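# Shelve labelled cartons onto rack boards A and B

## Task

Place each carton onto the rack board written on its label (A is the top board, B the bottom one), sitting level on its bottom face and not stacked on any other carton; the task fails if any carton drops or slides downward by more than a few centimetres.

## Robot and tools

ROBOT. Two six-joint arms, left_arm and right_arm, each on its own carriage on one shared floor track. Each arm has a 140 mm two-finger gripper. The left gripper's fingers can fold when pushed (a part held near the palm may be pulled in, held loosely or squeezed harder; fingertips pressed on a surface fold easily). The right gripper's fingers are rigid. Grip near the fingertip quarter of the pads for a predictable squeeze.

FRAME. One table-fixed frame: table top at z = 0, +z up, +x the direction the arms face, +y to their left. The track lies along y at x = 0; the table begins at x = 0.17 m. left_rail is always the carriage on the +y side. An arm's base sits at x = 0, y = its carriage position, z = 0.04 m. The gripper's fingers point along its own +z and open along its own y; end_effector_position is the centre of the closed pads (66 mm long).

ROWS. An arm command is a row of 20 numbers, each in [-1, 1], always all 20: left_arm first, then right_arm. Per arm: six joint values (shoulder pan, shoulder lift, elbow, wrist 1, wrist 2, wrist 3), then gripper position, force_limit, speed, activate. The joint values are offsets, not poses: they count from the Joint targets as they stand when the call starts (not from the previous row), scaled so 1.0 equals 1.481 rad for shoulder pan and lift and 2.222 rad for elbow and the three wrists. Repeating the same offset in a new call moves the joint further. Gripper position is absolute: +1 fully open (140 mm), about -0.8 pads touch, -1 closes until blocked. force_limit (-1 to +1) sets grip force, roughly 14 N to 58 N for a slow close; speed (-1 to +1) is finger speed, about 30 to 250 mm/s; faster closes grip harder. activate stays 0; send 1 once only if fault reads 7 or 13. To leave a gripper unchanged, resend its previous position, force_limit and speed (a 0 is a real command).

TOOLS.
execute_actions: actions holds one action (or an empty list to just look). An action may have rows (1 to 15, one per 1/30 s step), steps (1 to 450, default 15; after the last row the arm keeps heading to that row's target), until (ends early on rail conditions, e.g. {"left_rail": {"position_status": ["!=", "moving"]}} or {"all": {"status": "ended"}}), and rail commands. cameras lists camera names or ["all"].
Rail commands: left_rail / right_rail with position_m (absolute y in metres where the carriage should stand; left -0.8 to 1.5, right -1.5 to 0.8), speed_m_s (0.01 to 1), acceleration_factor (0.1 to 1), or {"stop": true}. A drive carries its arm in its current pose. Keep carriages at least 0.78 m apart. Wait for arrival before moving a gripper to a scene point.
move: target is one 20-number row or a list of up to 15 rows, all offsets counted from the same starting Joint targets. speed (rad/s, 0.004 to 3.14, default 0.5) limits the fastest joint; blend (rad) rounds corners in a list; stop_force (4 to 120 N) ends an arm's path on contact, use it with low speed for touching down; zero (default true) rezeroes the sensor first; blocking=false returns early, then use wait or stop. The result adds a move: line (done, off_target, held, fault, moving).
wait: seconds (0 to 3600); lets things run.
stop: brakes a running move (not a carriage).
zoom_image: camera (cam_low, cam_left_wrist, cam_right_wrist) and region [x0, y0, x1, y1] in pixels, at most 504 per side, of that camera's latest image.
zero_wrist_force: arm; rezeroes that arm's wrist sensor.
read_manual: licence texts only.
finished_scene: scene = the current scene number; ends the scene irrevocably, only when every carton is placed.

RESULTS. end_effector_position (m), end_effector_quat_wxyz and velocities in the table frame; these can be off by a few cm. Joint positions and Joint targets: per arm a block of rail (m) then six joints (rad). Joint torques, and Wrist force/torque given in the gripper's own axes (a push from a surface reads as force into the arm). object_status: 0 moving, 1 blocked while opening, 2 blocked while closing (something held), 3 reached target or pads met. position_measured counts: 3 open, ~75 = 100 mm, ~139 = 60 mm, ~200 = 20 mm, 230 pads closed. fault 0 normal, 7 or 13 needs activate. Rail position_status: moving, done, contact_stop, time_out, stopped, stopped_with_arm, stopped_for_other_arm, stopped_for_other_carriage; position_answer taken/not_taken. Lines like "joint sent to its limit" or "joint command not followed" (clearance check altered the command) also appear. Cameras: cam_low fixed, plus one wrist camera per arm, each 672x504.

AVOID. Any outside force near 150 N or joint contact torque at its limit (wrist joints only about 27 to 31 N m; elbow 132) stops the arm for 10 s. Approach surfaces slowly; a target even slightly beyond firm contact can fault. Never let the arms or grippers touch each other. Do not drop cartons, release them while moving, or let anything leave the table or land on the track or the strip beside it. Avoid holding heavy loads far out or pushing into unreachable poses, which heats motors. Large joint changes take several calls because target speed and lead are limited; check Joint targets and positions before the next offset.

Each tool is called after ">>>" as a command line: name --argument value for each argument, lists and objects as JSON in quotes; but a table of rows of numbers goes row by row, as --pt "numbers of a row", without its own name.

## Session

Scene 1 done. Now scene 2.

>>> execute_actions --actions '[]'

Scene clock: 0.00 s.
left_arm: end_effector_position=(+0.3563, +0.7786, +0.5790) position_measured=3 object_status=3 fault=0 end_effector_quat_wxyz=(+0.000, +0.000, +1.000, +0.000) | right_arm: end_effector_position=(+0.3563, -0.6214, +0.5790) position_measured=3 object_status=3 fault=0 end_effector_quat_wxyz=(+0.000, +0.000, +1.000, +0.000)
Joint positions: left_arm=[0.7 -0.281 -2.157 1.821 -1.235 -1.571 -0.28] | right_arm=[-0.7 -0.28 -2.157 1.821 -1.235 -1.571 -0.28]
Joint velocities: within noise
Joint torques (N m): no reading
Wrist force (N): no reading
Wrist torque (N m): no reading
Wrist force, peak (N): no reading
Joint targets: left_arm=[0.700 -0.281 -2.157 1.821 -1.235 -1.571 -0.280] | right_arm=[-0.700 -0.280 -2.157 1.821 -1.235 -1.571 -0.280]
Tool commands: left_gripper/position=+1.0 left_gripper/force_limit=+1.0 left_gripper/speed=+1.0 left_gripper/activate=+0.0 right_gripper/position=+1.0 right_gripper/force_limit=+1.0 right_gripper/speed=+1.0 right_gripper/activate=+0.0
left_rail: position_m=0.700 position_status=done
right_rail: position_m=-0.700 position_status=done

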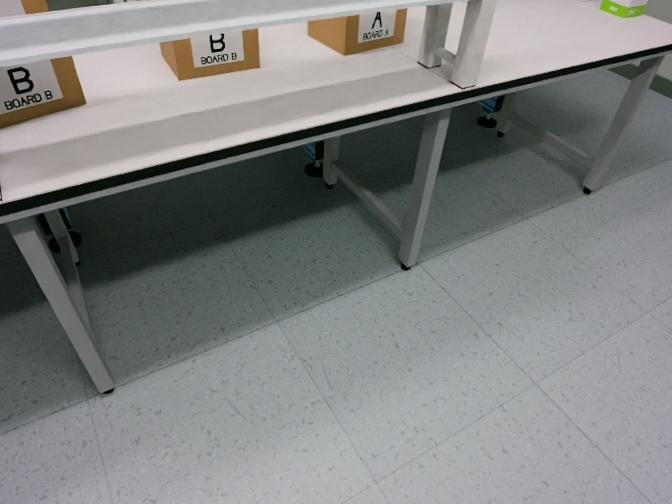

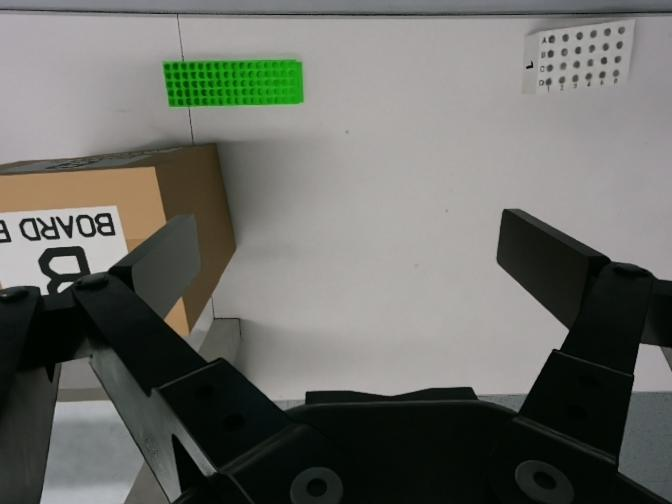

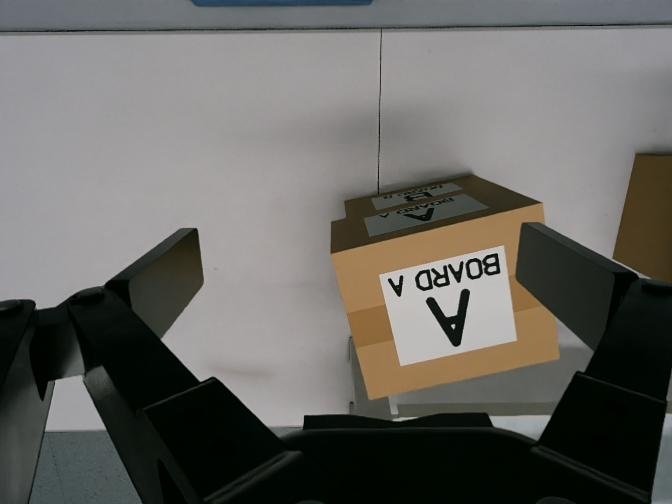

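>>> move --target '[0,0.1735,-0.2795,0.1638,0,0,-1,0,0,0, 0,0.1735,-0.2795,0.1638,0,0,-0.08,0,0,0]' --speed 1.0

>>> execute_actions --actions '[{"left_rail":{"position_m":0.3},"right_rail":{"position_m":-0.55},"steps":150,"until":{"all":{"status":"ended"}}}]' --cameras '["cam_left_wrist","cam_right_wrist"]'

Scene clock: 10.73 s.
left_arm: end_effector_position=(+0.3933, +0.7679, +0.8281) position_measured=233 object_status=3 fault=0 end_effector_quat_wxyz=(+0.000, +0.000, +1.000, +0.000) | right_arm: end_effector_position=(+0.3933, -0.6321, +0.8281) position_measured=139 object_status=3 fault=0 end_effector_quat_wxyz=(+0.000, +0.000, +1.000, +0.000)
Joint positions: left_arm=[0.7 -0.281 -1.9 1.2 -0.871 -1.571 -0.28] | right_arm=[-0.7 -0.281 -1.9 1.2 -0.871 -1.571 -0.281]
Joint torques (N m): left_arm=[-1.37 8.51 -53.37 -0.61 -0.22 -0.08] | right_arm=[-0.91 1.42 -43.35 -0.62 0.15 0.31]
Wrist force (N): left_arm=[0.1 -0.1 0.5] | right_arm=[0.1 -0.1 0.6]
Wrist torque (N m): left_arm=[0.01 -0.04 -0.01] | right_arm=[-0.02 -0.04 0.03]
Wrist force, peak (N): left_arm=[-0.2 -0.4 -3.0] | right_arm=[-0.1 0.0 -3.0]
Joint targets: left_arm=[0.700 -0.281 -1.900 1.200 -0.871 -1.571 -0.280] | right_arm=[-0.700 -0.280 -1.900 1.200 -0.871 -1.571 -0.280]
left_rail: position_m=0.700 position_status=done
right_rail: position_m=-0.700 position_status=done
move: done

Scene clock: 12.57 s.
left_arm: end_effector_position=(+0.3933, +0.3679, +0.8281) position_measured=233 object_status=3 fault=0 end_effector_quat_wxyz=(+0.000, +0.000, +1.000, +0.000) | right_arm: end_effector_position=(+0.3933, -0.4821, +0.8282) position_measured=139 object_status=3 fault=0 end_effector_quat_wxyz=(+0.000, +0.000, +1.000, +0.000)
Joint positions: left_arm=[0.3 -0.281 -1.9 1.2 -0.871 -1.571 -0.28] | right_arm=[-0.55 -0.28 -1.9 1.2 -0.871 -1.571 -0.28]
Joint torques (N m): left_arm=[-2.2 -6.57 -51.1 -1.33 0.16 -0.48] | right_arm=[-0.82 -6.52 -38.42 -1.06 0.14 0.21]
Wrist force (N): left_arm=[0.0 -0.1 0.1] | right_arm=[0.0 -0.3 0.2]
Wrist torque (N m): left_arm=[0.00 -0.02 -0.01] | right_arm=[-0.08 -0.01 0.02]
Wrist force, peak (N): left_arm=[0.1 -1.7 0.1] | right_arm=[0.0 -2.1 0.4]
Joint targets: left_arm=[0.300 -0.281 -1.900 1.200 -0.871 -1.571 -0.280] | right_arm=[-0.550 -0.280 -1.900 1.200 -0.871 -1.571 -0.280]
Tool commands: left_gripper/position=-1.0 left_gripper/force_limit=+0.0 left_gripper/speed=+0.0 left_gripper/activate=+0.0 right_gripper/position=-0.08 right_gripper/force_limit=+0.0 right_gripper/speed=+0.0 right_gripper/activate=+0.0
left_rail: position_m=0.300 position_status=done
right_rail: position_m=-0.550 position_status=done
cam_left_wrist: T_world_to_cam=[[0.00214, 0.99983, 0.01813, -0.37475], [0.94102, -0.00815, 0.33825, -0.65106], [0.33834, 0.01634, -0.94088, 0.82292]] pos_world=[0.33503, 0.35594, 1.00129]
cam_right_wrist: T_world_to_cam=[[0.02243, 0.99967, 0.01279, 0.46955], [0.95042, -0.02529, 0.30994, -0.64087], [0.31016, 0.0052, -0.95067, 0.84392]] pos_world=[0.33682, -0.48999, 0.99491]

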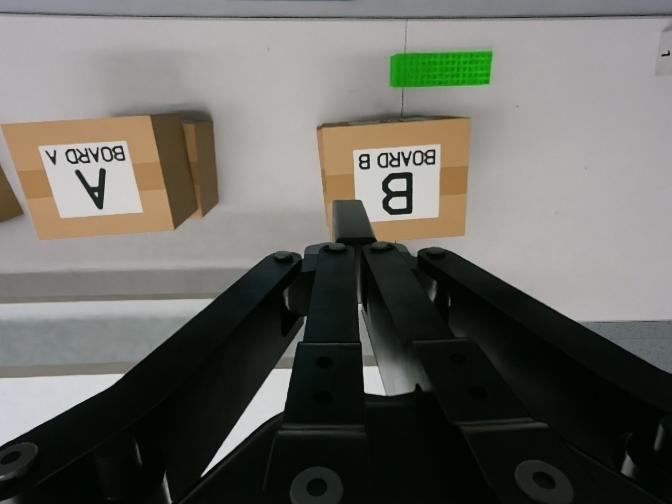

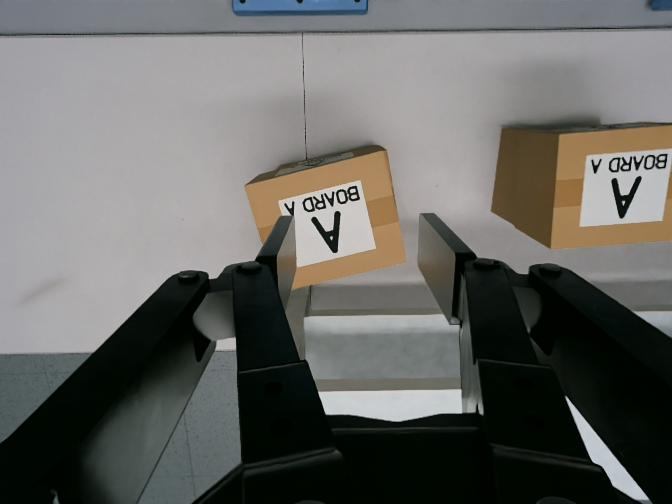

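>>> execute_actions --actions '[{"left_rail":{"position_m":0.65,"speed_m_s":0.6,"acceleration_factor":0.6},"right_rail":{"position_m":-0.69,"speed_m_s":0.6,"acceleration_factor":0.6},"steps":150,"until":{"all":{"status":"ended"}}}]'

>>> move --pt "-0.58251 0 0 0.318 0.391 0.3747 -1 0 0 0 0.43 0 0 0.3182 1.0 -0.2615 0.2 0 0 0" --speed 1.2

Scene clock: 138.43 s.
left_arm: end_effector_position=(+0.3933, +0.7179, +0.8282) position_measured=233 object_status=3 fault=0 end_effector_quat_wxyz=(+0.000, +0.000, +1.000, +0.000) | right_arm: end_effector_position=(+0.3933, -0.6221, +0.8281) position_measured=139 object_status=3 fault=0 end_effector_quat_wxyz=(+0.000, +0.000, +1.000, +0.000)
Joint positions: left_arm=[0.65 -0.281 -1.9 1.2 -0.871 -1.571 -0.28] | right_arm=[-0.69 -0.281 -1.9 1.2 -0.871 -1.571 -0.28]
Joint torques (N m): left_arm=[-1.89 -22.18 -43.48 -2.76 -0.23 -0.18] | right_arm=[-0.49 -20.02 -28.82 -2.92 0.29 0.5]
Wrist force (N): left_arm=[0.1 -0.5 0.3] | right_arm=[0.1 -0.5 0.2]
Wrist torque (N m): left_arm=[-0.09 -0.06 -0.01] | right_arm=[-0.11 -0.04 0.02]
Wrist force, peak (N): left_arm=[-0.2 -1.7 0.2] | right_arm=[0.2 1.3 0.5]
Joint targets: left_arm=[0.650 -0.281 -1.900 1.200 -0.871 -1.571 -0.280] | right_arm=[-0.690 -0.280 -1.900 1.200 -0.871 -1.571 -0.280]
Tool commands: left_gripper/position=-1.0 left_gripper/force_limit=+0.0 left_gripper/speed=+0.0 left_gripper/activate=+0.0 right_gripper/position=-0.08 right_gripper/force_limit=+0.0 right_gripper/speed=+0.0 right_gripper/activate=+0.0
left_rail: position_m=0.650 speed_m_s=0.60 position_status=done
right_rail: position_m=-0.690 speed_m_s=0.60 position_status=done

Scene clock: 141.07 s.
left_arm: end_effector_position=(+0.4729, +0.6593, +0.9236) position_measured=233 object_status=3 fault=0 end_effector_quat_wxyz=(-0.185, +0.734, +0.454, +0.469) | right_arm: end_effector_position=(+0.2799, -0.1109, +1.2478) position_measured=104 object_status=3 fault=0 end_effector_quat_wxyz=(+0.061, +0.016, +0.519, +0.852)
Joint positions: left_arm=[0.65 -1.143 -1.9 1.2 -0.165 -0.702 0.552] | right_arm=[-0.69 0.356 -1.9 1.2 -0.164 0.651 -0.861]
Joint torques (N m): left_arm=[-14.34 -5.89 -37.76 0.88 5.82 2.63] | right_arm=[9.71 -20.75 -30.68 -0.43 6.09 -2.35]
Wrist force (N): left_arm=[-0.5 -0.3 0.3] | right_arm=[0.6 1.0 0.8]
Wrist torque (N m): left_arm=[-0.21 -0.07 0.00] | right_arm=[0.24 -0.40 0.12]
Wrist force, peak (N): left_arm=[0.2 -1.7 -0.3] | right_arm=[0.8 -4.5 0.1]
Joint targets: left_arm=[0.650 -1.143 -1.900 1.200 -0.164 -0.702 0.552] | right_arm=[-0.690 0.356 -1.900 1.200 -0.164 0.651 -0.862]
left_rail: position_m=0.650 speed_m_s=0.60 position_status=done
right_rail: position_m=-0.690 speed_m_s=0.60 position_status=done
move: done

>>> move --pt "-0.37677 0 0 -0.14813 0.41443 0.4586 -1 0 0 0 0.26935 0 0 -0.14813 0.5966 -0.31908 0.2 0 0 0" --pt "-0.37677 0.04026 0.51013 -0.14813 0.41443 0.4586 -1 0 0 0 0.26935 0.04026 0.51013 -0.14813 0.5966 -0.31908 0.2 0 0 0" --speed '[1.0,0.7]' --blend '[0.2,0]' --cameras '["all"]'

Scene clock: 165.30 s.
left_arm: end_effector_position=(+0.4483, +0.1731, +0.4210) position_measured=233 object_status=3 fault=0 end_effector_quat_wxyz=(+0.405, -0.406, +0.579, -0.579) | right_arm: end_effector_position=(+0.4484, -0.2132, +0.4210) position_measured=104 object_status=3 fault=0 end_effector_quat_wxyz=(+0.405, +0.406, +0.579, +0.579)
Joint positions: left_arm=[0.65 -1.701 -1.84 2.333 -0.494 0.219 1.571] | right_arm=[-0.69 0.755 -1.84 2.333 -0.493 1.977 -1.571]
Joint torques (N m): left_arm=[-15.01 2.36 -30.49 -2.75 2.19 2.29] | right_arm=[7.45 -5.66 -30.55 -6.75 2.5 -2.13]
Wrist force (N): left_arm=[-0.7 1.8 0.5] | right_arm=[0.3 0.7 1.3]
Wrist torque (N m): left_arm=[0.02 0.19 0.18] | right_arm=[0.33 -0.28 0.16]
Wrist force, peak (N): left_arm=[-3.1 5.8 -0.4] | right_arm=[0.0 4.3 1.8]
Joint targets: left_arm=[0.650 -1.701 -1.840 2.333 -0.494 0.219 1.571] | right_arm=[-0.690 0.755 -1.840 2.333 -0.493 1.977 -1.571]
left_rail: position_m=0.650 speed_m_s=0.60 position_status=done
right_rail: position_m=-0.690 speed_m_s=0.60 position_status=done
move: done
cam_left_wrist: T_world_to_cam=[[-0.0163, 0.00782, -0.99984, 0.43593], [0.00463, 0.99996, 0.00775, -0.18227], [0.99986, -0.0045, -0.01633, -0.25775]] pos_world=[0.26566, 0.17769, 0.43306]
cam_right_wrist: T_world_to_cam=[[-0.00441, -0.02586, 0.99966, -0.41738], [0.03441, -0.99908, -0.02569, -0.21578], [0.9994, 0.03428, 0.0053, -0.26698]] pos_world=[0.2724, -0.21723, 0.41311]

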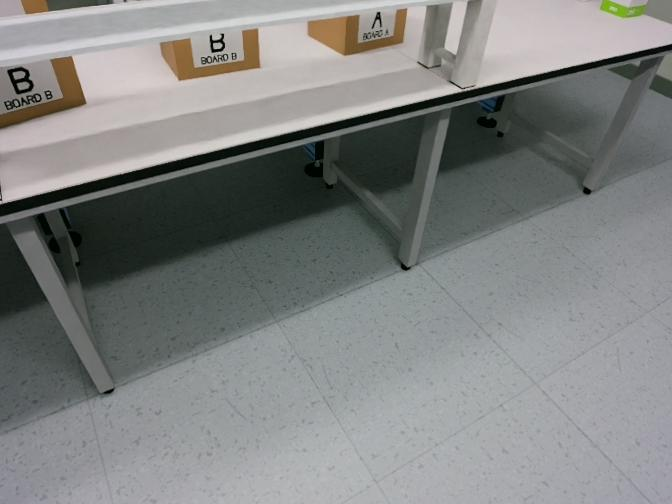

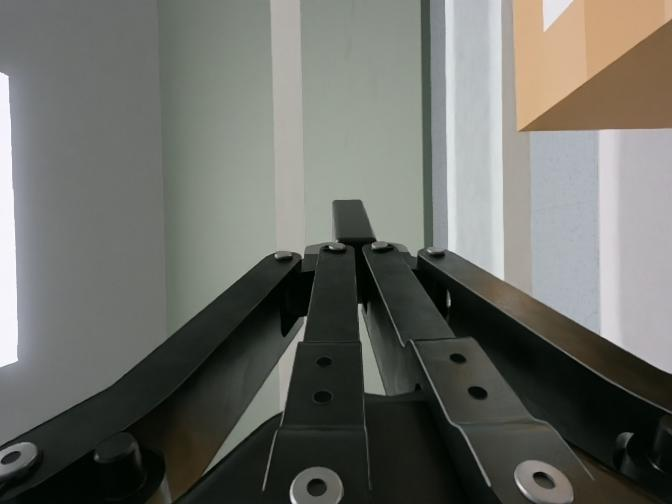

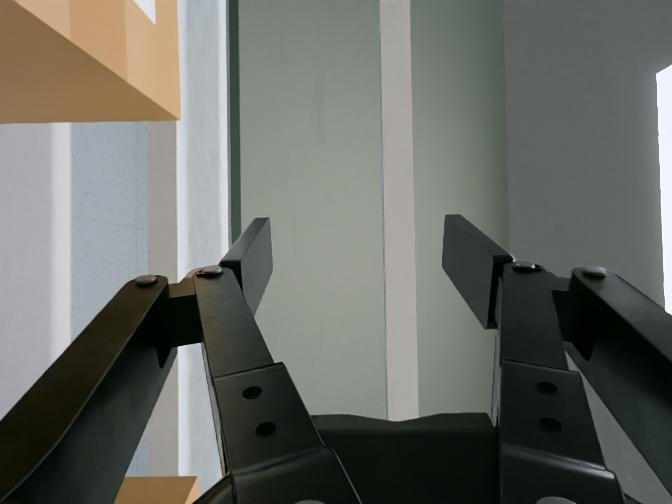

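>>> execute_actions --actions '[]' --cameras '["cam_low"]'

>>> zoom_image --camera "cam_low" --region '[0, 0, 504, 260]'

Scene clock: 185.40 s.
left_arm: end_effector_position=(+0.4483, +0.1731, +0.4209) position_measured=233 object_status=3 fault=0 end_effector_quat_wxyz=(+0.405, -0.405, +0.579, -0.579) | right_arm: end_effector_position=(+0.4484, -0.2132, +0.4208) position_measured=104 object_status=3 fault=0 end_effector_quat_wxyz=(+0.405, +0.406, +0.579, +0.579)
Joint positions: left_arm=[0.65 -1.701 -1.84 2.333 -0.494 0.219 1.571] | right_arm=[-0.69 0.755 -1.84 2.333 -0.493 1.977 -1.571]
Joint velocities: within noise
Joint torques (N m): left_arm=[-14 3.47 -33.96 0.17 0 2.04] | right_arm=[-4.15 -5.53 -30.91 -3.87 -0.24 -1.91]
Wrist force (N): left_arm=[-0.6 1.8 0.0] | right_arm=[0.3 0.7 1.4]
Wrist torque (N m): left_arm=[0.03 0.17 0.18] | right_arm=[0.32 -0.29 0.16]
Wrist force, peak (N): left_arm=[-0.8 1.8 0.6] | right_arm=[0.4 0.9 1.6]
Joint targets: left_arm=[0.650 -1.701 -1.840 2.333 -0.494 0.219 1.571] | right_arm=[-0.690 0.755 -1.840 2.333 -0.493 1.977 -1.571]
Tool commands: left_gripper/position=-1.0 left_gripper/force_limit=+0.0 left_gripper/speed=+0.0 left_gripper/activate=+0.0 right_gripper/position=+0.2 right_gripper/force_limit=+0.0 right_gripper/speed=+0.0 right_gripper/activate=+0.0
left_rail: position_m=0.650 speed_m_s=0.60 position_status=done
right_rail: position_m=-0.690 speed_m_s=0.60 position_status=done
Images, in order (width x height): cam_low 672x504.

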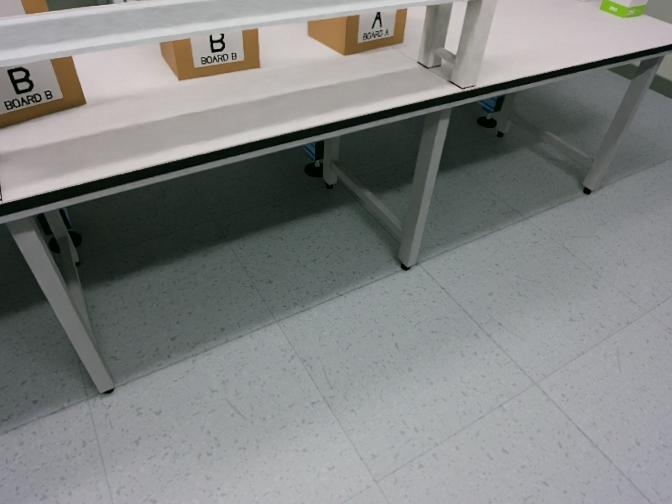

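Scaled by 1.000.

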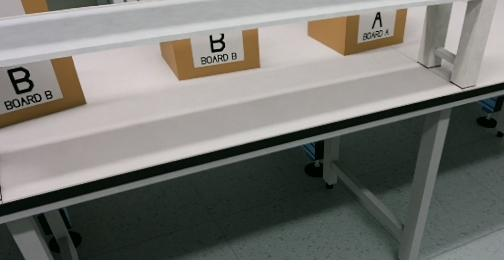

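>>> move --pt "0 0.17243 0.07448 -0.18914 0 0 -1 0 0 0 0 0.17243 0.07448 -0.1894 0 0 0.2 0 0 0" --speed 0.4 --cameras '["cam_left_wrist","cam_right_wrist"]'

Scene clock: 195.70 s.
left_arm: end_effector_position=(+0.4483, +0.1732, +0.2609) position_measured=233 object_status=3 fault=0 end_effector_quat_wxyz=(+0.406, -0.405, +0.579, -0.579) | right_arm: end_effector_position=(+0.4484, -0.2132, +0.2609) position_measured=104 object_status=3 fault=0 end_effector_quat_wxyz=(+0.405, +0.406, +0.579, +0.579)
Joint positions: left_arm=[0.65 -1.701 -1.585 2.499 -0.914 0.219 1.571] | right_arm=[-0.69 0.755 -1.585 2.499 -0.914 1.977 -1.571]
Joint torques (N m): left_arm=[-15.36 -6.64 -19.67 -3.13 -1.5 1.14] | right_arm=[-11.95 -18.49 -18.15 -6.89 -2.82 -0.84]
Wrist force (N): left_arm=[-1.0 1.3 0.4] | right_arm=[0.4 0.3 1.6]
Wrist torque (N m): left_arm=[-0.07 0.26 0.19] | right_arm=[0.27 -0.27 0.20]
Wrist force, peak (N): left_arm=[-1.0 3.0 0.0] | right_arm=[0.2 2.6 1.1]
Joint targets: left_arm=[0.650 -1.701 -1.585 2.499 -0.914 0.219 1.571] | right_arm=[-0.690 0.755 -1.585 2.499 -0.914 1.977 -1.571]
left_rail: position_m=0.650 speed_m_s=0.60 position_status=done
right_rail: position_m=-0.690 speed_m_s=0.60 position_status=done
move: done
cam_left_wrist: T_world_to_cam=[[-0.0162, 0.00862, -0.99983, 0.27559], [0.00455, 0.99995, 0.00855, -0.18132], [0.99986, -0.00441, -0.01624, -0.26041]] pos_world=[0.26566, 0.17779, 0.27286]
cam_right_wrist: T_world_to_cam=[[-0.00422, -0.02565, 0.99966, -0.25734], [0.0344, -0.99908, -0.02549, -0.22005], [0.9994, 0.03428, 0.0051, -0.26608]] pos_world=[0.2724, -0.21732, 0.25301]

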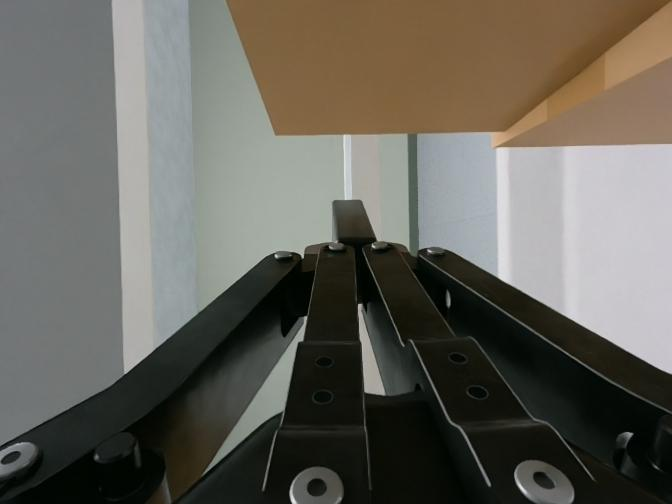

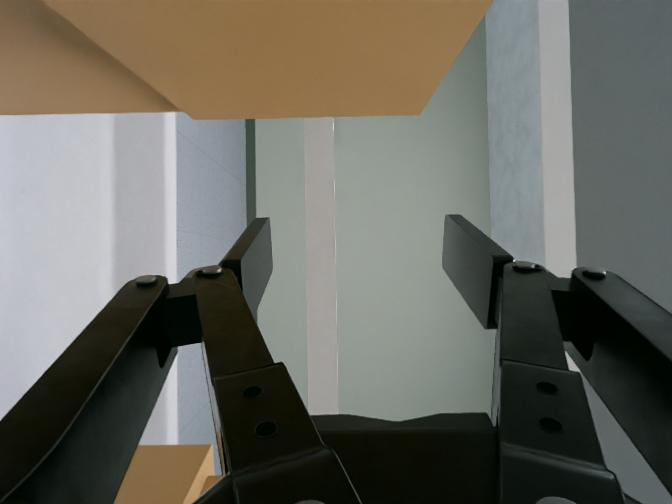

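>>> move --pt "0 0.0148 0.00334 -0.01321 0 0 -1 0 0 0 0 0.0148 0.00334 -0.01321 0 0 0.2 0 0 0" --pt "0.00672 0.04743 -0.0203 -0.01131 0.00448 0 -1 0 0 0 0.03843 0.04743 -0.0203 -0.01131 0.02561 0 0.2 0 0 0" --pt "0.01568 0.09094 -0.05183 -0.00878 0.01045 0 -1 0 0 0 0.08966 0.09094 -0.05183 -0.00878 0.05976 0 0.2 0 0 0" --speed '[0.1,0.1,0.018]' --stop_force 15 --cameras '["cam_left_wrist","cam_right_wrist"]'

Scene clock: 233.73 s.
left_arm: end_effector_position=(+0.4485, +0.1105, +0.2501) position_measured=233 object_status=3 fault=0 end_effector_quat_wxyz=(+0.406, -0.405, +0.579, -0.579) | right_arm: end_effector_position=(+0.4468, -0.1495, +0.2500) position_measured=104 object_status=3 fault=0 end_effector_quat_wxyz=(+0.405, +0.406, +0.579, +0.579)
Joint positions: left_arm=[0.65 -1.681 -1.462 2.396 -0.934 0.24 1.571] | right_arm=[-0.69 0.876 -1.461 2.395 -0.934 2.097 -1.571]
Joint torques (N m): left_arm=[-19.89 -53.95 -23.57 -2.75 2.49 0.08] | right_arm=[-10.93 -47.94 -22.31 -4.42 -8.06 0.5]
Wrist force (N): left_arm=[-12.6 -6.6 -4.8] | right_arm=[-11.2 6.4 -7.0]
Wrist torque (N m): left_arm=[0.18 -0.20 0.08] | right_arm=[0.46 -0.39 0.25]
Wrist force, peak (N): left_arm=[-17.5 -9.9 -9.7] | right_arm=[-16.7 8.1 -9.7]
Joint targets: left_arm=[0.650 -1.681 -1.462 2.396 -0.934 0.240 1.571] | right_arm=[-0.690 0.876 -1.461 2.395 -0.934 2.097 -1.571]
left_rail: position_m=0.650 speed_m_s=0.60 position_status=done
right_rail: position_m=-0.690 speed_m_s=0.60 position_status=done
move: contact (left_arm, right_arm); path passed 2 of 3 targets; left_arm: the elbow is farthest, 0.013 rad from its target; right_arm: the wrist 2 is farthest, 0.013 rad from its target
cam_left_wrist: T_world_to_cam=[[-0.0162, 0.00872, -0.99983, 0.26542], [0.00465, 0.99995, 0.00865, -0.11859], [0.99986, -0.00451, -0.01624, -0.26115]] pos_world=[0.26596, 0.11509, 0.26216]
cam_right_wrist: T_world_to_cam=[[-0.00413, -0.02555, 0.99967, -0.24493], [0.0343, -0.99909, -0.02539, -0.15652], [0.9994, 0.03419, 0.005, -0.2666]] pos_world=[0.2708, -0.15353, 0.24221]

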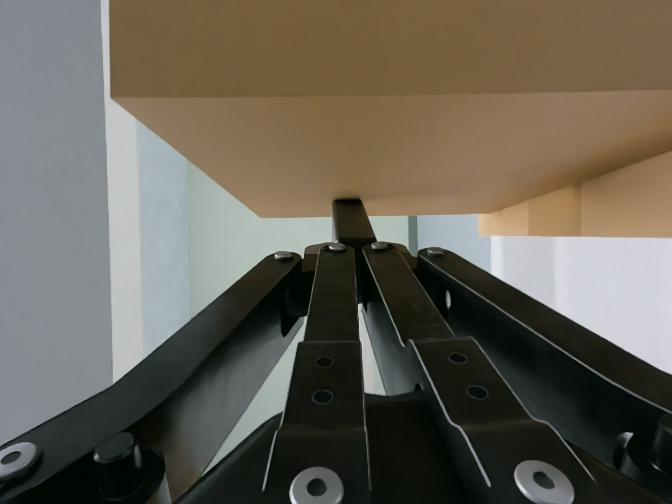

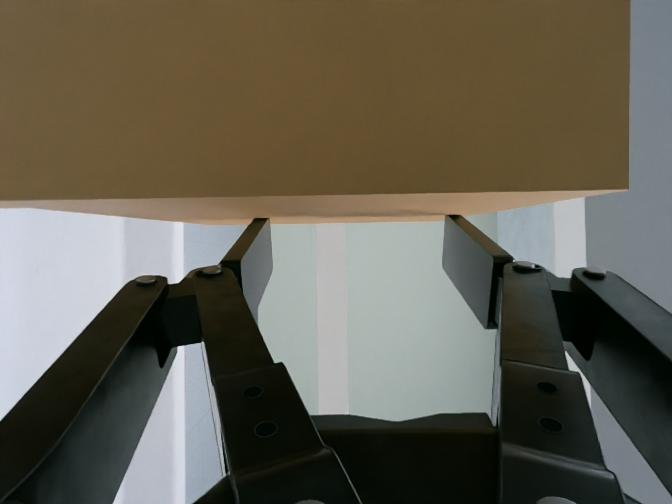

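>>> move --target '[-0.0004,-0.00366,0.00231,0.00013,-0.00078,0,-1,0,0,0,-0.00663,-0.00433,0.00276,0.00013,-0.00409,0,0.2,0,0,0]' --speed 0.02

>>> execute_actions --actions '[{"left_rail":{"position_m":0.6445,"speed_m_s":0.06,"acceleration_factor":0.15},"right_rail":{"position_m":-0.6845,"speed_m_s":0.06,"acceleration_factor":0.15},"steps":120,"until":{"all":{"status":"ended"}}}]'

Scene clock: 251.87 s.
left_arm: end_effector_position=(+0.4488, +0.1139, +0.2506) position_measured=233 object_status=3 fault=0 end_effector_quat_wxyz=(+0.406, -0.406, +0.579, -0.579) | right_arm: end_effector_position=(+0.4486, -0.1536, +0.2506) position_measured=104 object_status=3 fault=0 end_effector_quat_wxyz=(+0.406, +0.406, +0.579, +0.579)
Joint positions: left_arm=[0.65 -1.681 -1.467 2.401 -0.934 0.238 1.571] | right_arm=[-0.69 0.866 -1.467 2.401 -0.934 2.088 -1.571]
Joint torques (N m): left_arm=[-14.38 -60.25 -19.89 1.54 -1.58 0.13] | right_arm=[-12.39 -52.35 -18.22 0.65 -2.88 0.31]
Wrist force (N): left_arm=[-1.2 1.6 -0.1] | right_arm=[0.7 0.4 1.2]
Wrist torque (N m): left_arm=[-0.02 0.28 0.19] | right_arm=[0.28 -0.33 0.27]
Wrist force, peak (N): left_arm=[-13.2 -7.1 -5.1] | right_arm=[-13.2 6.8 -8.2]
Joint targets: left_arm=[0.650 -1.681 -1.467 2.402 -0.934 0.238 1.571] | right_arm=[-0.690 0.866 -1.467 2.401 -0.934 2.088 -1.571]
left_rail: position_m=0.650 speed_m_s=0.60 position_status=done
right_rail: position_m=-0.690 speed_m_s=0.60 position_status=done
move: done

Scene clock: 252.57 s.
left_arm: end_effector_position=(+0.4488, +0.1087, +0.2505) position_measured=233 object_status=3 fault=0 end_effector_quat_wxyz=(+0.406, -0.406, +0.579, -0.579) | right_arm: end_effector_position=(+0.4486, -0.1484, +0.2505) position_measured=104 object_status=3 fault=0 end_effector_quat_wxyz=(+0.406, +0.406, +0.579, +0.579)
Joint positions: left_arm=[0.645 -1.681 -1.467 2.402 -0.934 0.238 1.571] | right_arm=[-0.685 0.866 -1.467 2.402 -0.934 2.088 -1.571]
Joint torques (N m): left_arm=[-15.88 -50.28 -46.27 -1.6 12.3 0.21] | right_arm=[3.44 -42.92 -34.11 -0.29 -3.66 0.31]
Wrist force (N): left_arm=[-35.5 -13.7 -18.9] | right_arm=[-30.2 10.9 -15.5]
Wrist torque (N m): left_arm=[0.29 -0.79 -0.01] | right_arm=[0.61 -0.76 0.47]
Wrist force, peak (N): left_arm=[-35.5 -13.7 -18.9] | right_arm=[-30.2 10.9 -15.5]
Joint targets: left_arm=[0.645 -1.681 -1.467 2.402 -0.934 0.238 1.571] | right_arm=[-0.684 0.866 -1.467 2.401 -0.934 2.088 -1.571]
Tool commands: left_gripper/position=-1.0 left_gripper/force_limit=+0.0 left_gripper/speed=+0.0 left_gripper/activate=+0.0 right_gripper/position=+0.2 right_gripper/force_limit=+0.0 right_gripper/speed=+0.0 right_gripper/activate=+0.0
left_rail: position_m=0.645 speed_m_s=0.06 position_status=done
right_rail: position_m=-0.685 position_m_goal=-0.684 speed_m_s=0.06 position_status=done

>>> move --pt "0 -0.02308 -0.00542 0.0208 0 0 -1 0 0 0 0 -0.02308 -0.00542 0.0208 0 0 0.2 0 0 0" --pt "0 -0.07133 -0.01971 0.06725 0 0 -1 0 0 0 0 -0.07133 -0.01971 0.06725 0 0 0.2 0 0 0" --pt "0 -0.11342 -0.03652 0.11212 0 0 -1 0 0 0 0 -0.11342 -0.03652 0.11212 0 0 0.2 0 0 0" --pt "0 -0.14941 -0.05561 0.1552 0 0 -1 0 0 0 0 -0.14941 -0.05561 0.1552 0 0 0.2 0 0 0" --pt "0 -0.17952 -0.07679 0.19644 0 0 -1 0 0 0 0 -0.17952 -0.07679 0.19644 0 0 0.2 0 0 0" --pt "0 -0.20409 -0.09984 0.23587 0 0 -1 0 0 0 0 -0.20409 -0.09984 0.23587 0 0 0.2 0 0 0" --pt "0 -0.22352 -0.12465 0.27363 0 0 -1 0 0 0 0 -0.22352 -0.12465 0.27363 0 0 0.2 0 0 0" --pt "0 -0.23822 -0.15109 0.30987 0 0 -1 0 0 0 0 -0.23822 -0.15109 0.30987 0 0 0.2 0 0 0" --pt "0 -0.24837 -0.1784 0.34395 0 0 -1 0 0 0 0 -0.24837 -0.1784 0.34395 0 0 0.2 0 0 0" --pt "0 -0.25459 -0.20644 0.37613 0 0 -1 0 0 0 0 -0.25459 -0.20644 0.37613 0 0 0.2 0 0 0" --speed '[0.08,0.12,0.18,0.18,0.18,0.18,0.18,0.18,0.18,0.18]' --blend '[0.02,0.02,0.02,0.02,0.02,0.02,0.02,0.02,0.02,0]' --cameras '["cam_left_wrist","cam_right_wrist"]'

Scene clock: 275.33 s.
left_arm: end_effector_position=(+0.4488, +0.1082, +0.6344) position_measured=233 object_status=3 fault=0 end_effector_quat_wxyz=(+0.406, -0.406, +0.579, -0.579) | right_arm: end_effector_position=(+0.4488, -0.1481, +0.6344) position_measured=104 object_status=3 fault=0 end_effector_quat_wxyz=(+0.406, +0.406, +0.579, +0.579)
Joint positions: left_arm=[0.645 -1.681 -1.844 1.943 -0.099 0.238 1.571] | right_arm=[-0.684 0.866 -1.844 1.943 -0.099 2.088 -1.571]
Joint torques (N m): left_arm=[-8.16 -34.42 -73.94 -1.57 17.1 0.18] | right_arm=[22.02 -28.03 -62.61 -2.75 -17.81 0.16]
Wrist force (N): left_arm=[-37.2 10.2 -11.1] | right_arm=[-35.5 -6.5 -12.5]
Wrist torque (N m): left_arm=[-0.30 -1.09 0.30] | right_arm=[0.02 -1.01 0.37]
Wrist force, peak (N): left_arm=[-44.1 10.1 -13.2] | right_arm=[-42.1 -6.5 -15.1]
Joint targets: left_arm=[0.645 -1.681 -1.844 1.943 -0.098 0.238 1.571] | right_arm=[-0.684 0.866 -1.844 1.943 -0.098 2.088 -1.571]
left_rail: position_m=0.645 speed_m_s=0.06 position_status=done
right_rail: position_m=-0.684 speed_m_s=0.06 position_status=done
move: done
cam_left_wrist: T_world_to_cam=[[-0.01621, 0.0086, -0.99983, 0.6496], [0.00345, 0.99996, 0.00855, -0.11903], [0.99986, -0.00331, -0.01624, -0.25525]] pos_world=[0.26616, 0.11259, 0.64636]
cam_right_wrist: T_world_to_cam=[[-0.00425, -0.02555, 0.99967, -0.62912], [0.03351, -0.99912, -0.02539, -0.14513], [0.99943, 0.03339, 0.0051, -0.27076]] pos_world=[0.2728, -0.15203, 0.62661]

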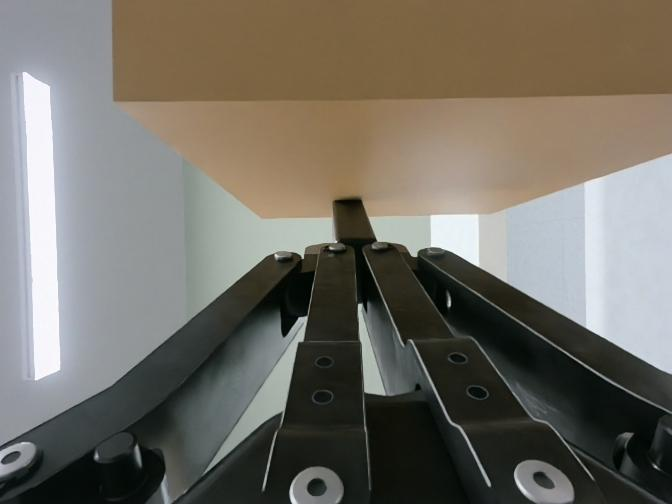

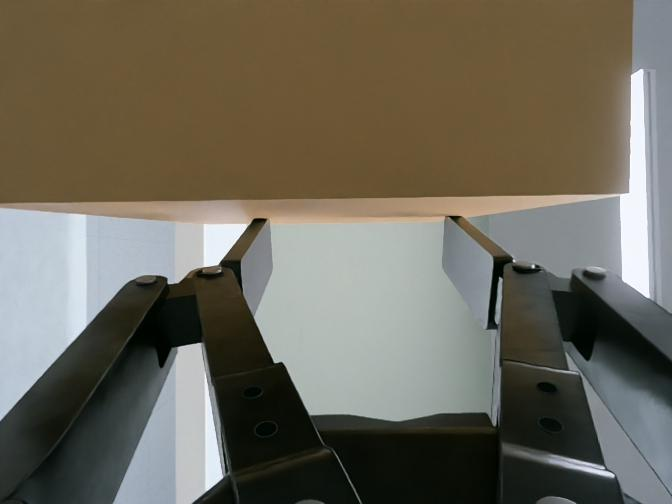

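>>> move --pt "0.02486 0.00591 -0.00281 -0.00113 0.01657 0 -1 0 0 0 -0.01879 0.00591 -0.00281 -0.00113 -0.01253 0 0.2 0 0 0" --pt "0.07376 0.01936 -0.00934 -0.00357 0.04916 0 -1 0 0 0 -0.0543 0.01936 -0.00934 -0.00357 -0.03619 0 0.2 0 0 0" --pt "0.12126 0.03478 -0.01705 -0.00613 0.08082 0 -1 0 0 0 -0.08709 0.03478 -0.01705 -0.00613 -0.05805 0 0.2 0 0 0" --pt "0.16702 0.05197 -0.02594 -0.0087 0.11132 0 -1 0 0 0 -0.11724 0.05197 -0.02594 -0.0087 -0.07814 0 0.2 0 0 0" --pt "0.21081 0.07071 -0.03597 -0.01115 0.14051 0 -1 0 0 0 -0.1449 0.07071 -0.03597 -0.01115 -0.09658 0 0.2 0 0 0" --pt "0.25249 0.0908 -0.04714 -0.01337 0.16829 0 -1 0 0 0 -0.17023 0.0908 -0.04714 -0.01337 -0.11346 0 0.2 0 0 0" --pt "0.29197 0.11206 -0.05943 -0.01526 0.1946 0 -1 0 0 0 -0.1934 0.11206 -0.05943 -0.01526 -0.12891 0 0.2 0 0 0" --pt "0.32925 0.13434 -0.07282 -0.01672 0.21945 0 -1 0 0 0 -0.21461 0.13434 -0.07282 -0.01672 -0.14304 0 0.2 0 0 0" --pt "0.36435 0.15751 -0.0873 -0.01768 0.24284 0 -1 0 0 0 -0.23403 0.15751 -0.0873 -0.01768 -0.15598 0 0.2 0 0 0" --pt "0.39733 0.18145 -0.10286 -0.01808 0.26482 0 -1 0 0 0 -0.25182 0.18145 -0.10286 -0.01808 -0.16784 0 0.2 0 0 0" --pt "0.42827 0.20608 -0.11951 -0.01784 0.28545 0 -1 0 0 0 -0.26814 0.20608 -0.11951 -0.01784 -0.17872 0 0.2 0 0 0" --pt "0.44783 0.22284 -0.13122 -0.01731 0.29849 0 -1 0 0 0 -0.27828 0.22284 -0.13122 -0.01731 -0.18548 0 0.2 0 0 0" --speed '[0.1,0.12,0.14,0.14,0.14,0.14,0.14,0.14,0.14,0.14,0.14,0.12]' --blend '[0.02,0.02,0.02,0.02,0.02,0.02,0.02,0.02,0.02,0.02,0.02,0]' --cameras '["cam_left_wrist","cam_low"]'

Scene clock: 326.60 s.
left_arm: end_effector_position=(+0.7837, +0.1084, +0.6344) position_measured=233 object_status=3 fault=0 end_effector_quat_wxyz=(+0.406, -0.406, +0.579, -0.579) | right_arm: end_effector_position=(+0.7837, -0.1483, +0.6344) position_measured=104 object_status=3 fault=0 end_effector_quat_wxyz=(+0.406, +0.406, +0.579, +0.579)
Joint positions: left_arm=[0.644 -1.018 -1.514 1.651 -0.137 0.901 1.571] | right_arm=[-0.685 0.454 -1.514 1.651 -0.137 1.676 -1.571]
Joint torques (N m): left_arm=[-13.93 -29.68 -72.09 -2.32 17.7 -0.14] | right_arm=[13.51 -44.21 -63.57 -3.1 -16.88 0.37]
Wrist force (N): left_arm=[-31.7 6.9 -9.4] | right_arm=[-30.4 -9.6 -10.1]
Wrist torque (N m): left_arm=[-0.19 -0.84 0.26] | right_arm=[0.24 -0.81 -0.36]
Wrist force, peak (N): left_arm=[-39.3 10.6 -11.9] | right_arm=[-37.8 -7.1 -13.3]
Joint targets: left_arm=[0.645 -1.018 -1.514 1.651 -0.137 0.901 1.571] | right_arm=[-0.684 0.454 -1.514 1.651 -0.137 1.676 -1.571]
left_rail: position_m=0.644 position_m_goal=0.645 speed_m_s=0.06 position_status=done
right_rail: position_m=-0.685 position_m_goal=-0.684 speed_m_s=0.06 position_status=done
move: done; blend cut to 0.0184 rad at target 1, 0.0145 rad at target 11
cam_left_wrist: T_world_to_cam=[[-0.01641, 0.0086, -0.99983, 0.65525], [0.00335, 0.99996, 0.00854, -0.12032], [0.99986, -0.00321, -0.01644, -0.59008]] pos_world=[0.60116, 0.11279, 0.64646]
Images, in order (width x height): cam_low 672x504, cam_left_wrist 672x504.

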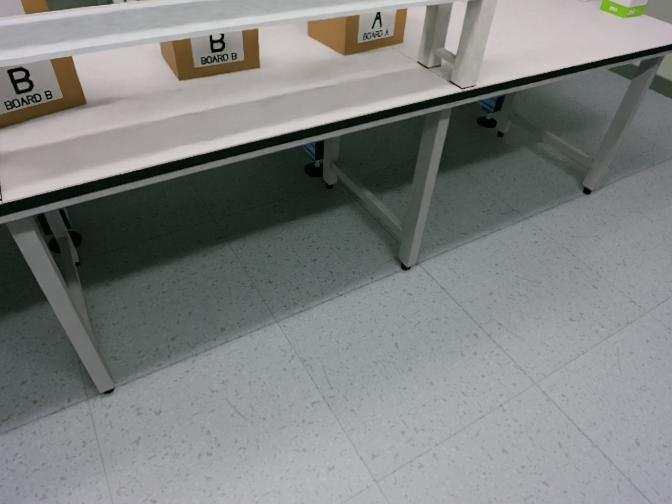

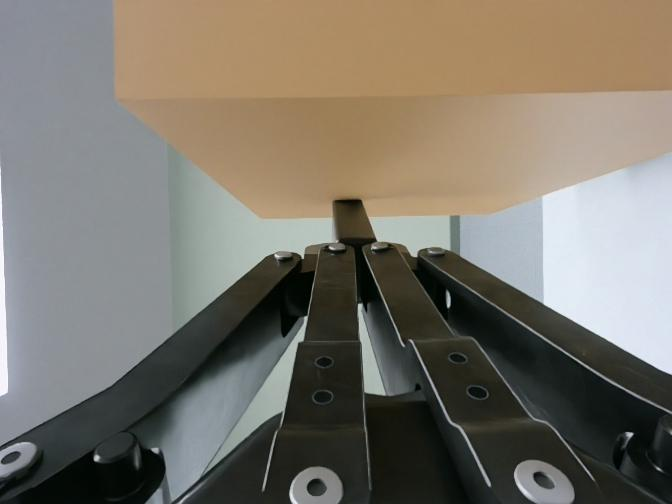

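>>> move --pt "0 0.006236 0.022718 -0.026875 0 0 -1 0 0 0 0 0.006236 0.022718 -0.026875 0 0 0.2 0 0 0" --pt "0 0.013621 0.041635 -0.050714 0 0 -1 0 0 0 0 0.013621 0.041635 -0.050714 0 0 0.2 0 0 0" --speed '[0.03,0.02]' --blend '[0.01,0]' --stop_force 12

Scene clock: 336.47 s.
left_arm: end_effector_position=(+0.7840, +0.1083, +0.5821) position_measured=233 object_status=3 fault=0 end_effector_quat_wxyz=(+0.406, -0.406, +0.579, -0.579) | right_arm: end_effector_position=(+0.7840, -0.1482, +0.5821) position_measured=104 object_status=3 fault=0 end_effector_quat_wxyz=(+0.406, +0.406, +0.579, +0.579)
Joint positions: left_arm=[0.645 -1.018 -1.498 1.727 -0.229 0.901 1.571] | right_arm=[-0.684 0.454 -1.498 1.727 -0.229 1.676 -1.571]
Joint torques (N m): left_arm=[-28.41 -62.49 -65.14 -1.26 13.44 0.15] | right_arm=[24.03 -60.17 -55.92 -1.86 -13.81 0.05]
Wrist force (N): left_arm=[-35.6 -3.1 -11.6] | right_arm=[-32.8 1.6 -15.0]
Wrist torque (N m): left_arm=[0.06 -0.92 0.12] | right_arm=[1.07 -0.84 0.04]
Wrist force, peak (N): left_arm=[-36.9 -9.8 -12.0] | right_arm=[-33.3 1.2 -15.6]
Joint targets: left_arm=[0.645 -1.018 -1.498 1.727 -0.229 0.901 1.571] | right_arm=[-0.684 0.454 -1.498 1.727 -0.229 1.676 -1.571]
left_rail: position_m=0.645 speed_m_s=0.06 position_status=done
right_rail: position_m=-0.684 speed_m_s=0.06 position_status=done
move: contact (left_arm, right_arm); path passed 1 of 2 targets; left_arm: the wrist 1 is farthest, 0.021 rad from its target; right_arm: the wrist 1 is farthest, 0.020 rad from its target

>>> execute_actions --actions '[{"left_rail":{"position_m":0.6625,"speed_m_s":0.06,"acceleration_factor":0.15},"right_rail":{"position_m":-0.7025,"speed_m_s":0.06,"acceleration_factor":0.15},"steps":120,"until":{"all":{"status":"ended"}}}]'

>>> move --pt "-0.08372 -0.07644 0.00965 0.04129 -0.0558 0 -1 0 0 0 0.04429 -0.07644 0.00965 0.04129 0.02952 0 0.2 0 0 0" --pt "-0.23726 -0.16324 0.06098 0.04782 -0.15814 0 -1 0 0 0 0.13342 -0.16324 0.06098 0.04782 0.08892 0 0.2 0 0 0" --pt "-0.3743 -0.21459 0.08761 0.05541 -0.24948 0 -1 0 0 0 0.22401 -0.21459 0.08761 0.05541 0.14931 0 0.2 0 0 0" --pt "-0.46117 -0.23118 0.27296 -0.11887 -0.30738 0 -1 0 0 0 0.20318 -0.23118 0.27296 -0.11887 0.13542 0 0.2 0 0 0" --speed '[0.1,0.3,0.5,0.5]' --blend '[0.02,0.03,0.05,0]'

>>> execute_actions --actions '[{"left_rail":{"position_m":0.66,"speed_m_s":0.1,"acceleration_factor":0.3},"right_rail":{"position_m":-0.68,"speed_m_s":0.1,"acceleration_factor":0.3},"steps":120,"until":{"all":{"status":"ended"}}}]' --cameras '["all"]'

Scene clock: 353.93 s.
left_arm: end_effector_position=(+0.7840, +0.1262, +0.5822) position_measured=233 object_status=3 fault=0 end_effector_quat_wxyz=(+0.406, -0.406, +0.579, -0.579) | right_arm: end_effector_position=(+0.7840, -0.1662, +0.5821) position_measured=104 object_status=3 fault=0 end_effector_quat_wxyz=(+0.406, +0.406, +0.579, +0.579)
Joint positions: left_arm=[0.662 -1.018 -1.498 1.727 -0.229 0.901 1.571] | right_arm=[-0.702 0.454 -1.498 1.727 -0.229 1.676 -1.571]
Joint torques (N m): left_arm=[9.82 -60.7 -46.57 -3.87 -1.97 -0.05] | right_arm=[-12.53 -62.71 -36.37 -2.98 3.08 0.16]
Wrist force (N): left_arm=[-1.1 1.4 0.4] | right_arm=[-2.3 0.8 1.5]
Wrist torque (N m): left_arm=[-0.06 0.30 0.19] | right_arm=[0.32 0.30 0.22]
Wrist force, peak (N): left_arm=[-35.7 -3.4 -11.7] | right_arm=[-33.2 1.0 -15.0]
Joint targets: left_arm=[0.662 -1.018 -1.498 1.727 -0.229 0.901 1.571] | right_arm=[-0.703 0.454 -1.498 1.727 -0.229 1.676 -1.571]
Tool commands: left_gripper/position=-1.0 left_gripper/force_limit=+0.0 left_gripper/speed=+0.0 left_gripper/activate=+0.0 right_gripper/position=+0.2 right_gripper/force_limit=+0.0 right_gripper/speed=+0.0 right_gripper/activate=+0.0
left_rail: position_m=0.662 speed_m_s=0.06 position_status=done
right_rail: position_m=-0.702 position_m_goal=-0.703 speed_m_s=0.06 position_status=done

Scene clock: 357.73 s.
left_arm: end_effector_position=(+0.4487, +0.1864, +0.4209) position_measured=233 object_status=3 fault=0 end_effector_quat_wxyz=(+0.406, -0.406, +0.579, -0.579) | right_arm: end_effector_position=(+0.4486, -0.2263, +0.4209) position_measured=104 object_status=3 fault=0 end_effector_quat_wxyz=(+0.406, +0.406, +0.579, +0.579)
Joint positions: left_arm=[0.663 -1.701 -1.841 2.334 -0.493 0.218 1.571] | right_arm=[-0.703 0.755 -1.841 2.334 -0.493 1.977 -1.571]
Joint torques (N m): left_arm=[-15.95 -39.88 -34.6 -3.33 -2.25 0] | right_arm=[-13.69 -30.85 -31.79 -7.47 -3.35 0.1]
Wrist force (N): left_arm=[-1.1 1.4 0.1] | right_arm=[-2.2 0.3 1.8]
Wrist torque (N m): left_arm=[-0.05 0.25 0.17] | right_arm=[0.22 0.28 0.16]
Wrist force, peak (N): left_arm=[-2.0 4.5 -0.7] | right_arm=[-3.4 -2.4 0.3]
Joint targets: left_arm=[0.662 -1.701 -1.841 2.334 -0.493 0.218 1.571] | right_arm=[-0.703 0.755 -1.841 2.334 -0.494 1.977 -1.571]
left_rail: position_m=0.663 position_m_goal=0.662 speed_m_s=0.06 position_status=done
right_rail: position_m=-0.703 speed_m_s=0.06 position_status=done
move: done

Scene clock: 358.63 s.
left_arm: end_effector_position=(+0.4486, +0.1839, +0.4208) position_measured=233 object_status=3 fault=0 end_effector_quat_wxyz=(+0.406, -0.406, +0.579, -0.579) | right_arm: end_effector_position=(+0.4486, -0.2038, +0.4208) position_measured=104 object_status=3 fault=0 end_effector_quat_wxyz=(+0.406, +0.406, +0.579, +0.579)
Joint positions: left_arm=[0.66 -1.701 -1.841 2.334 -0.493 0.218 1.571] | right_arm=[-0.68 0.755 -1.841 2.334 -0.494 1.977 -1.571]
Joint torques (N m): left_arm=[-14.69 -29.64 -32.32 -3.55 -2.13 0.07] | right_arm=[-12.19 -23.23 -31.33 -6.32 -2.77 0.26]
Wrist force (N): left_arm=[-0.8 1.7 0.3] | right_arm=[-2.2 0.6 1.8]
Wrist torque (N m): left_arm=[0.01 0.19 0.18] | right_arm=[0.28 0.27 0.16]
Wrist force, peak (N): left_arm=[-1.6 1.7 0.2] | right_arm=[-3.6 0.6 1.4]
Joint targets: left_arm=[0.660 -1.701 -1.841 2.334 -0.493 0.218 1.571] | right_arm=[-0.680 0.755 -1.841 2.334 -0.494 1.977 -1.571]
Tool commands: left_gripper/position=-1.0 left_gripper/force_limit=+0.0 left_gripper/speed=+0.0 left_gripper/activate=+0.0 right_gripper/position=+0.2 right_gripper/force_limit=+0.0 right_gripper/speed=+0.0 right_gripper/activate=+0.0
left_rail: position_m=0.660 speed_m_s=0.10 position_status=done
right_rail: position_m=-0.680 speed_m_s=0.10 position_status=done
cam_left_wrist: T_world_to_cam=[[-0.01631, 0.0083, -0.99983, 0.43547], [0.00344, 0.99996, 0.00825, -0.19277], [0.99986, -0.0033, -0.01634, -0.25833]] pos_world=[0.26606, 0.18829, 0.43276]
cam_right_wrist: T_world_to_cam=[[-0.00453, -0.02586, 0.99965, -0.4169], [0.03351, -0.99911, -0.02569, -0.20607], [0.99943, 0.03338, 0.0054, -0.26764]] pos_world=[0.2725, -0.20773, 0.41291]

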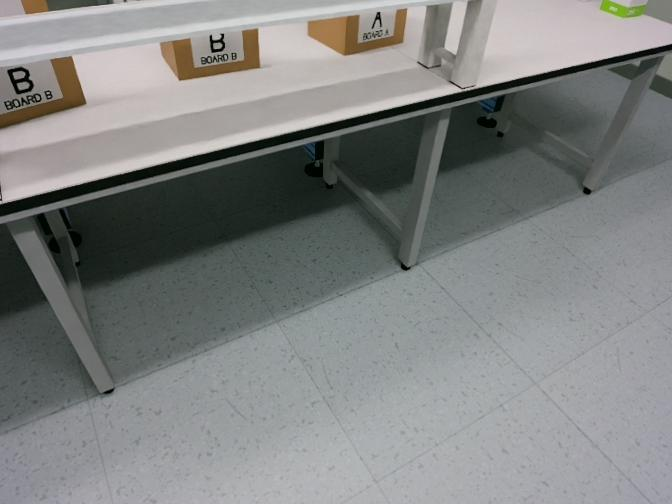

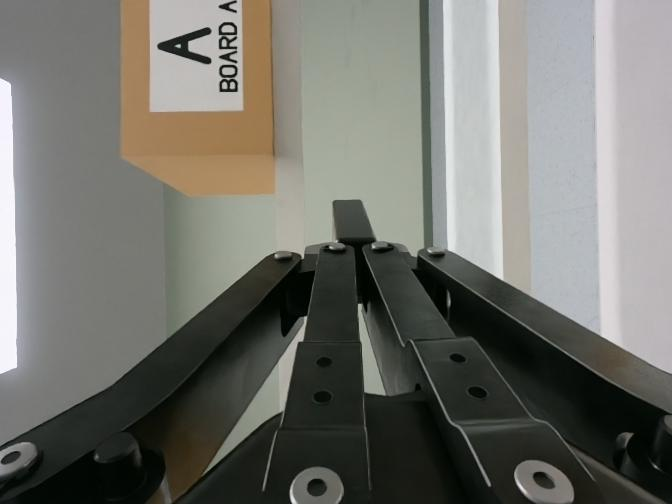

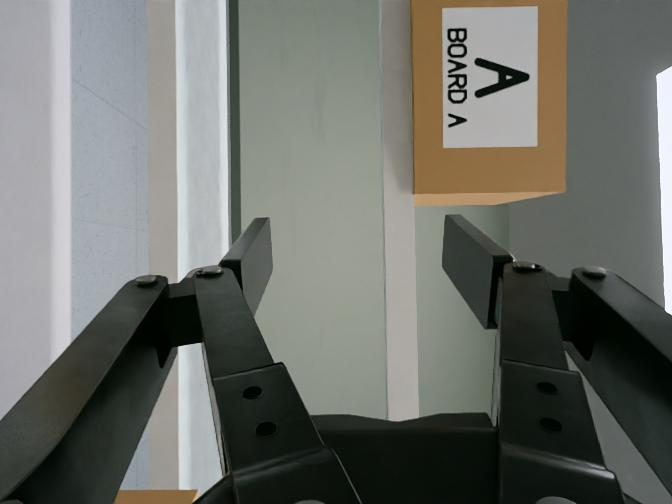

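>>> move --pt "0 0.17243 0.07448 -0.1894 0 0 -1 0 0 0 0 0.17243 0.07448 -0.1894 0 0 -0.08 0 0 0" --pt "0 0.44766 0.10315 -0.40152 0 0 -1 0 0 0 0 0.44766 0.10315 -0.40152 0 0 -0.08 0 0 0" --speed '[0.4,0.3]' --blend '[0.05,0]' --cameras '["cam_left_wrist","cam_right_wrist"]'

Scene clock: 367.30 s.
left_arm: end_effector_position=(+0.4486, +0.1839, +0.1051) position_measured=233 object_status=3 fault=0 end_effector_quat_wxyz=(+0.406, -0.406, +0.579, -0.579) | right_arm: end_effector_position=(+0.4485, -0.2039, +0.1051) position_measured=139 object_status=3 fault=0 end_effector_quat_wxyz=(+0.406, +0.406, +0.579, +0.579)
Joint positions: left_arm=[0.66 -1.701 -1.178 2.563 -1.385 0.218 1.571] | right_arm=[-0.68 0.755 -1.178 2.563 -1.385 1.977 -1.571]
Joint torques (N m): left_arm=[-5.98 -26.41 0.96 -3.32 -0.53 0.39] | right_arm=[-7.57 -32.72 -1.37 -7.15 0.92 0.34]
Wrist force (N): left_arm=[-1.0 1.7 0.1] | right_arm=[-2.2 0.6 1.7]
Wrist torque (N m): left_arm=[0.01 0.26 0.19] | right_arm=[0.35 0.29 0.20]
Wrist force, peak (N): left_arm=[-1.1 2.8 0.2] | right_arm=[-2.5 2.1 1.6]
Joint targets: left_arm=[0.660 -1.701 -1.178 2.563 -1.385 0.218 1.571] | right_arm=[-0.680 0.755 -1.178 2.563 -1.386 1.977 -1.571]
left_rail: position_m=0.660 speed_m_s=0.10 position_status=done
right_rail: position_m=-0.680 speed_m_s=0.10 position_status=done
move: done
cam_left_wrist: T_world_to_cam=[[-0.01621, 0.0085, -0.99983, 0.11976], [0.00344, 0.99996, 0.00845, -0.19019], [0.99986, -0.00331, -0.01624, -0.2635]] pos_world=[0.26606, 0.18829, 0.11706]
cam_right_wrist: T_world_to_cam=[[-0.00434, -0.02575, 0.99966, -0.10134], [0.03351, -0.99911, -0.02559, -0.21429], [0.99943, 0.03338, 0.0052, -0.26591]] pos_world=[0.2725, -0.20783, 0.09721]

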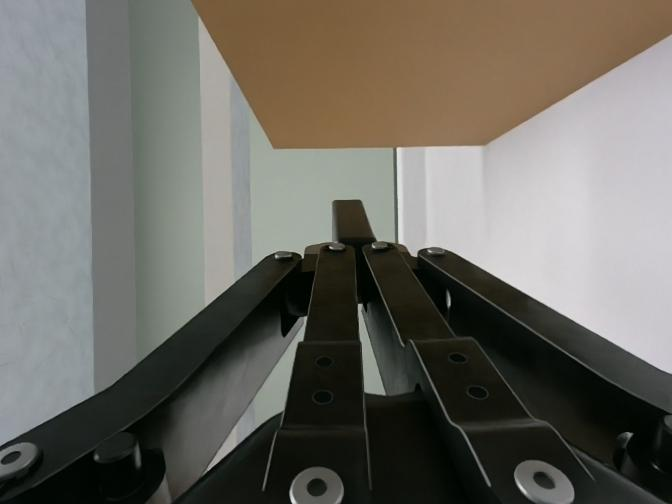

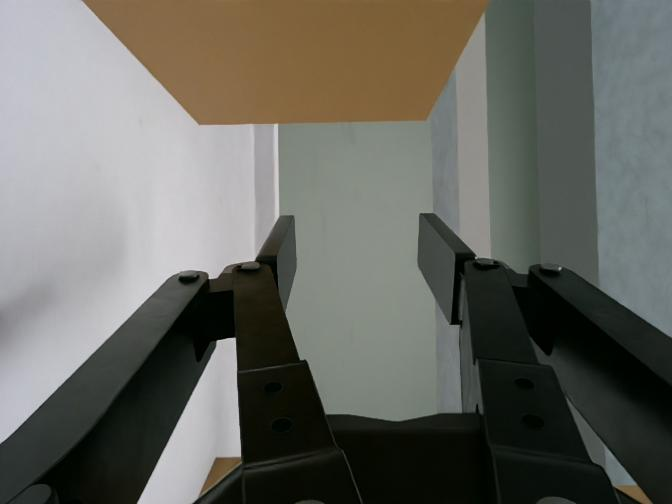

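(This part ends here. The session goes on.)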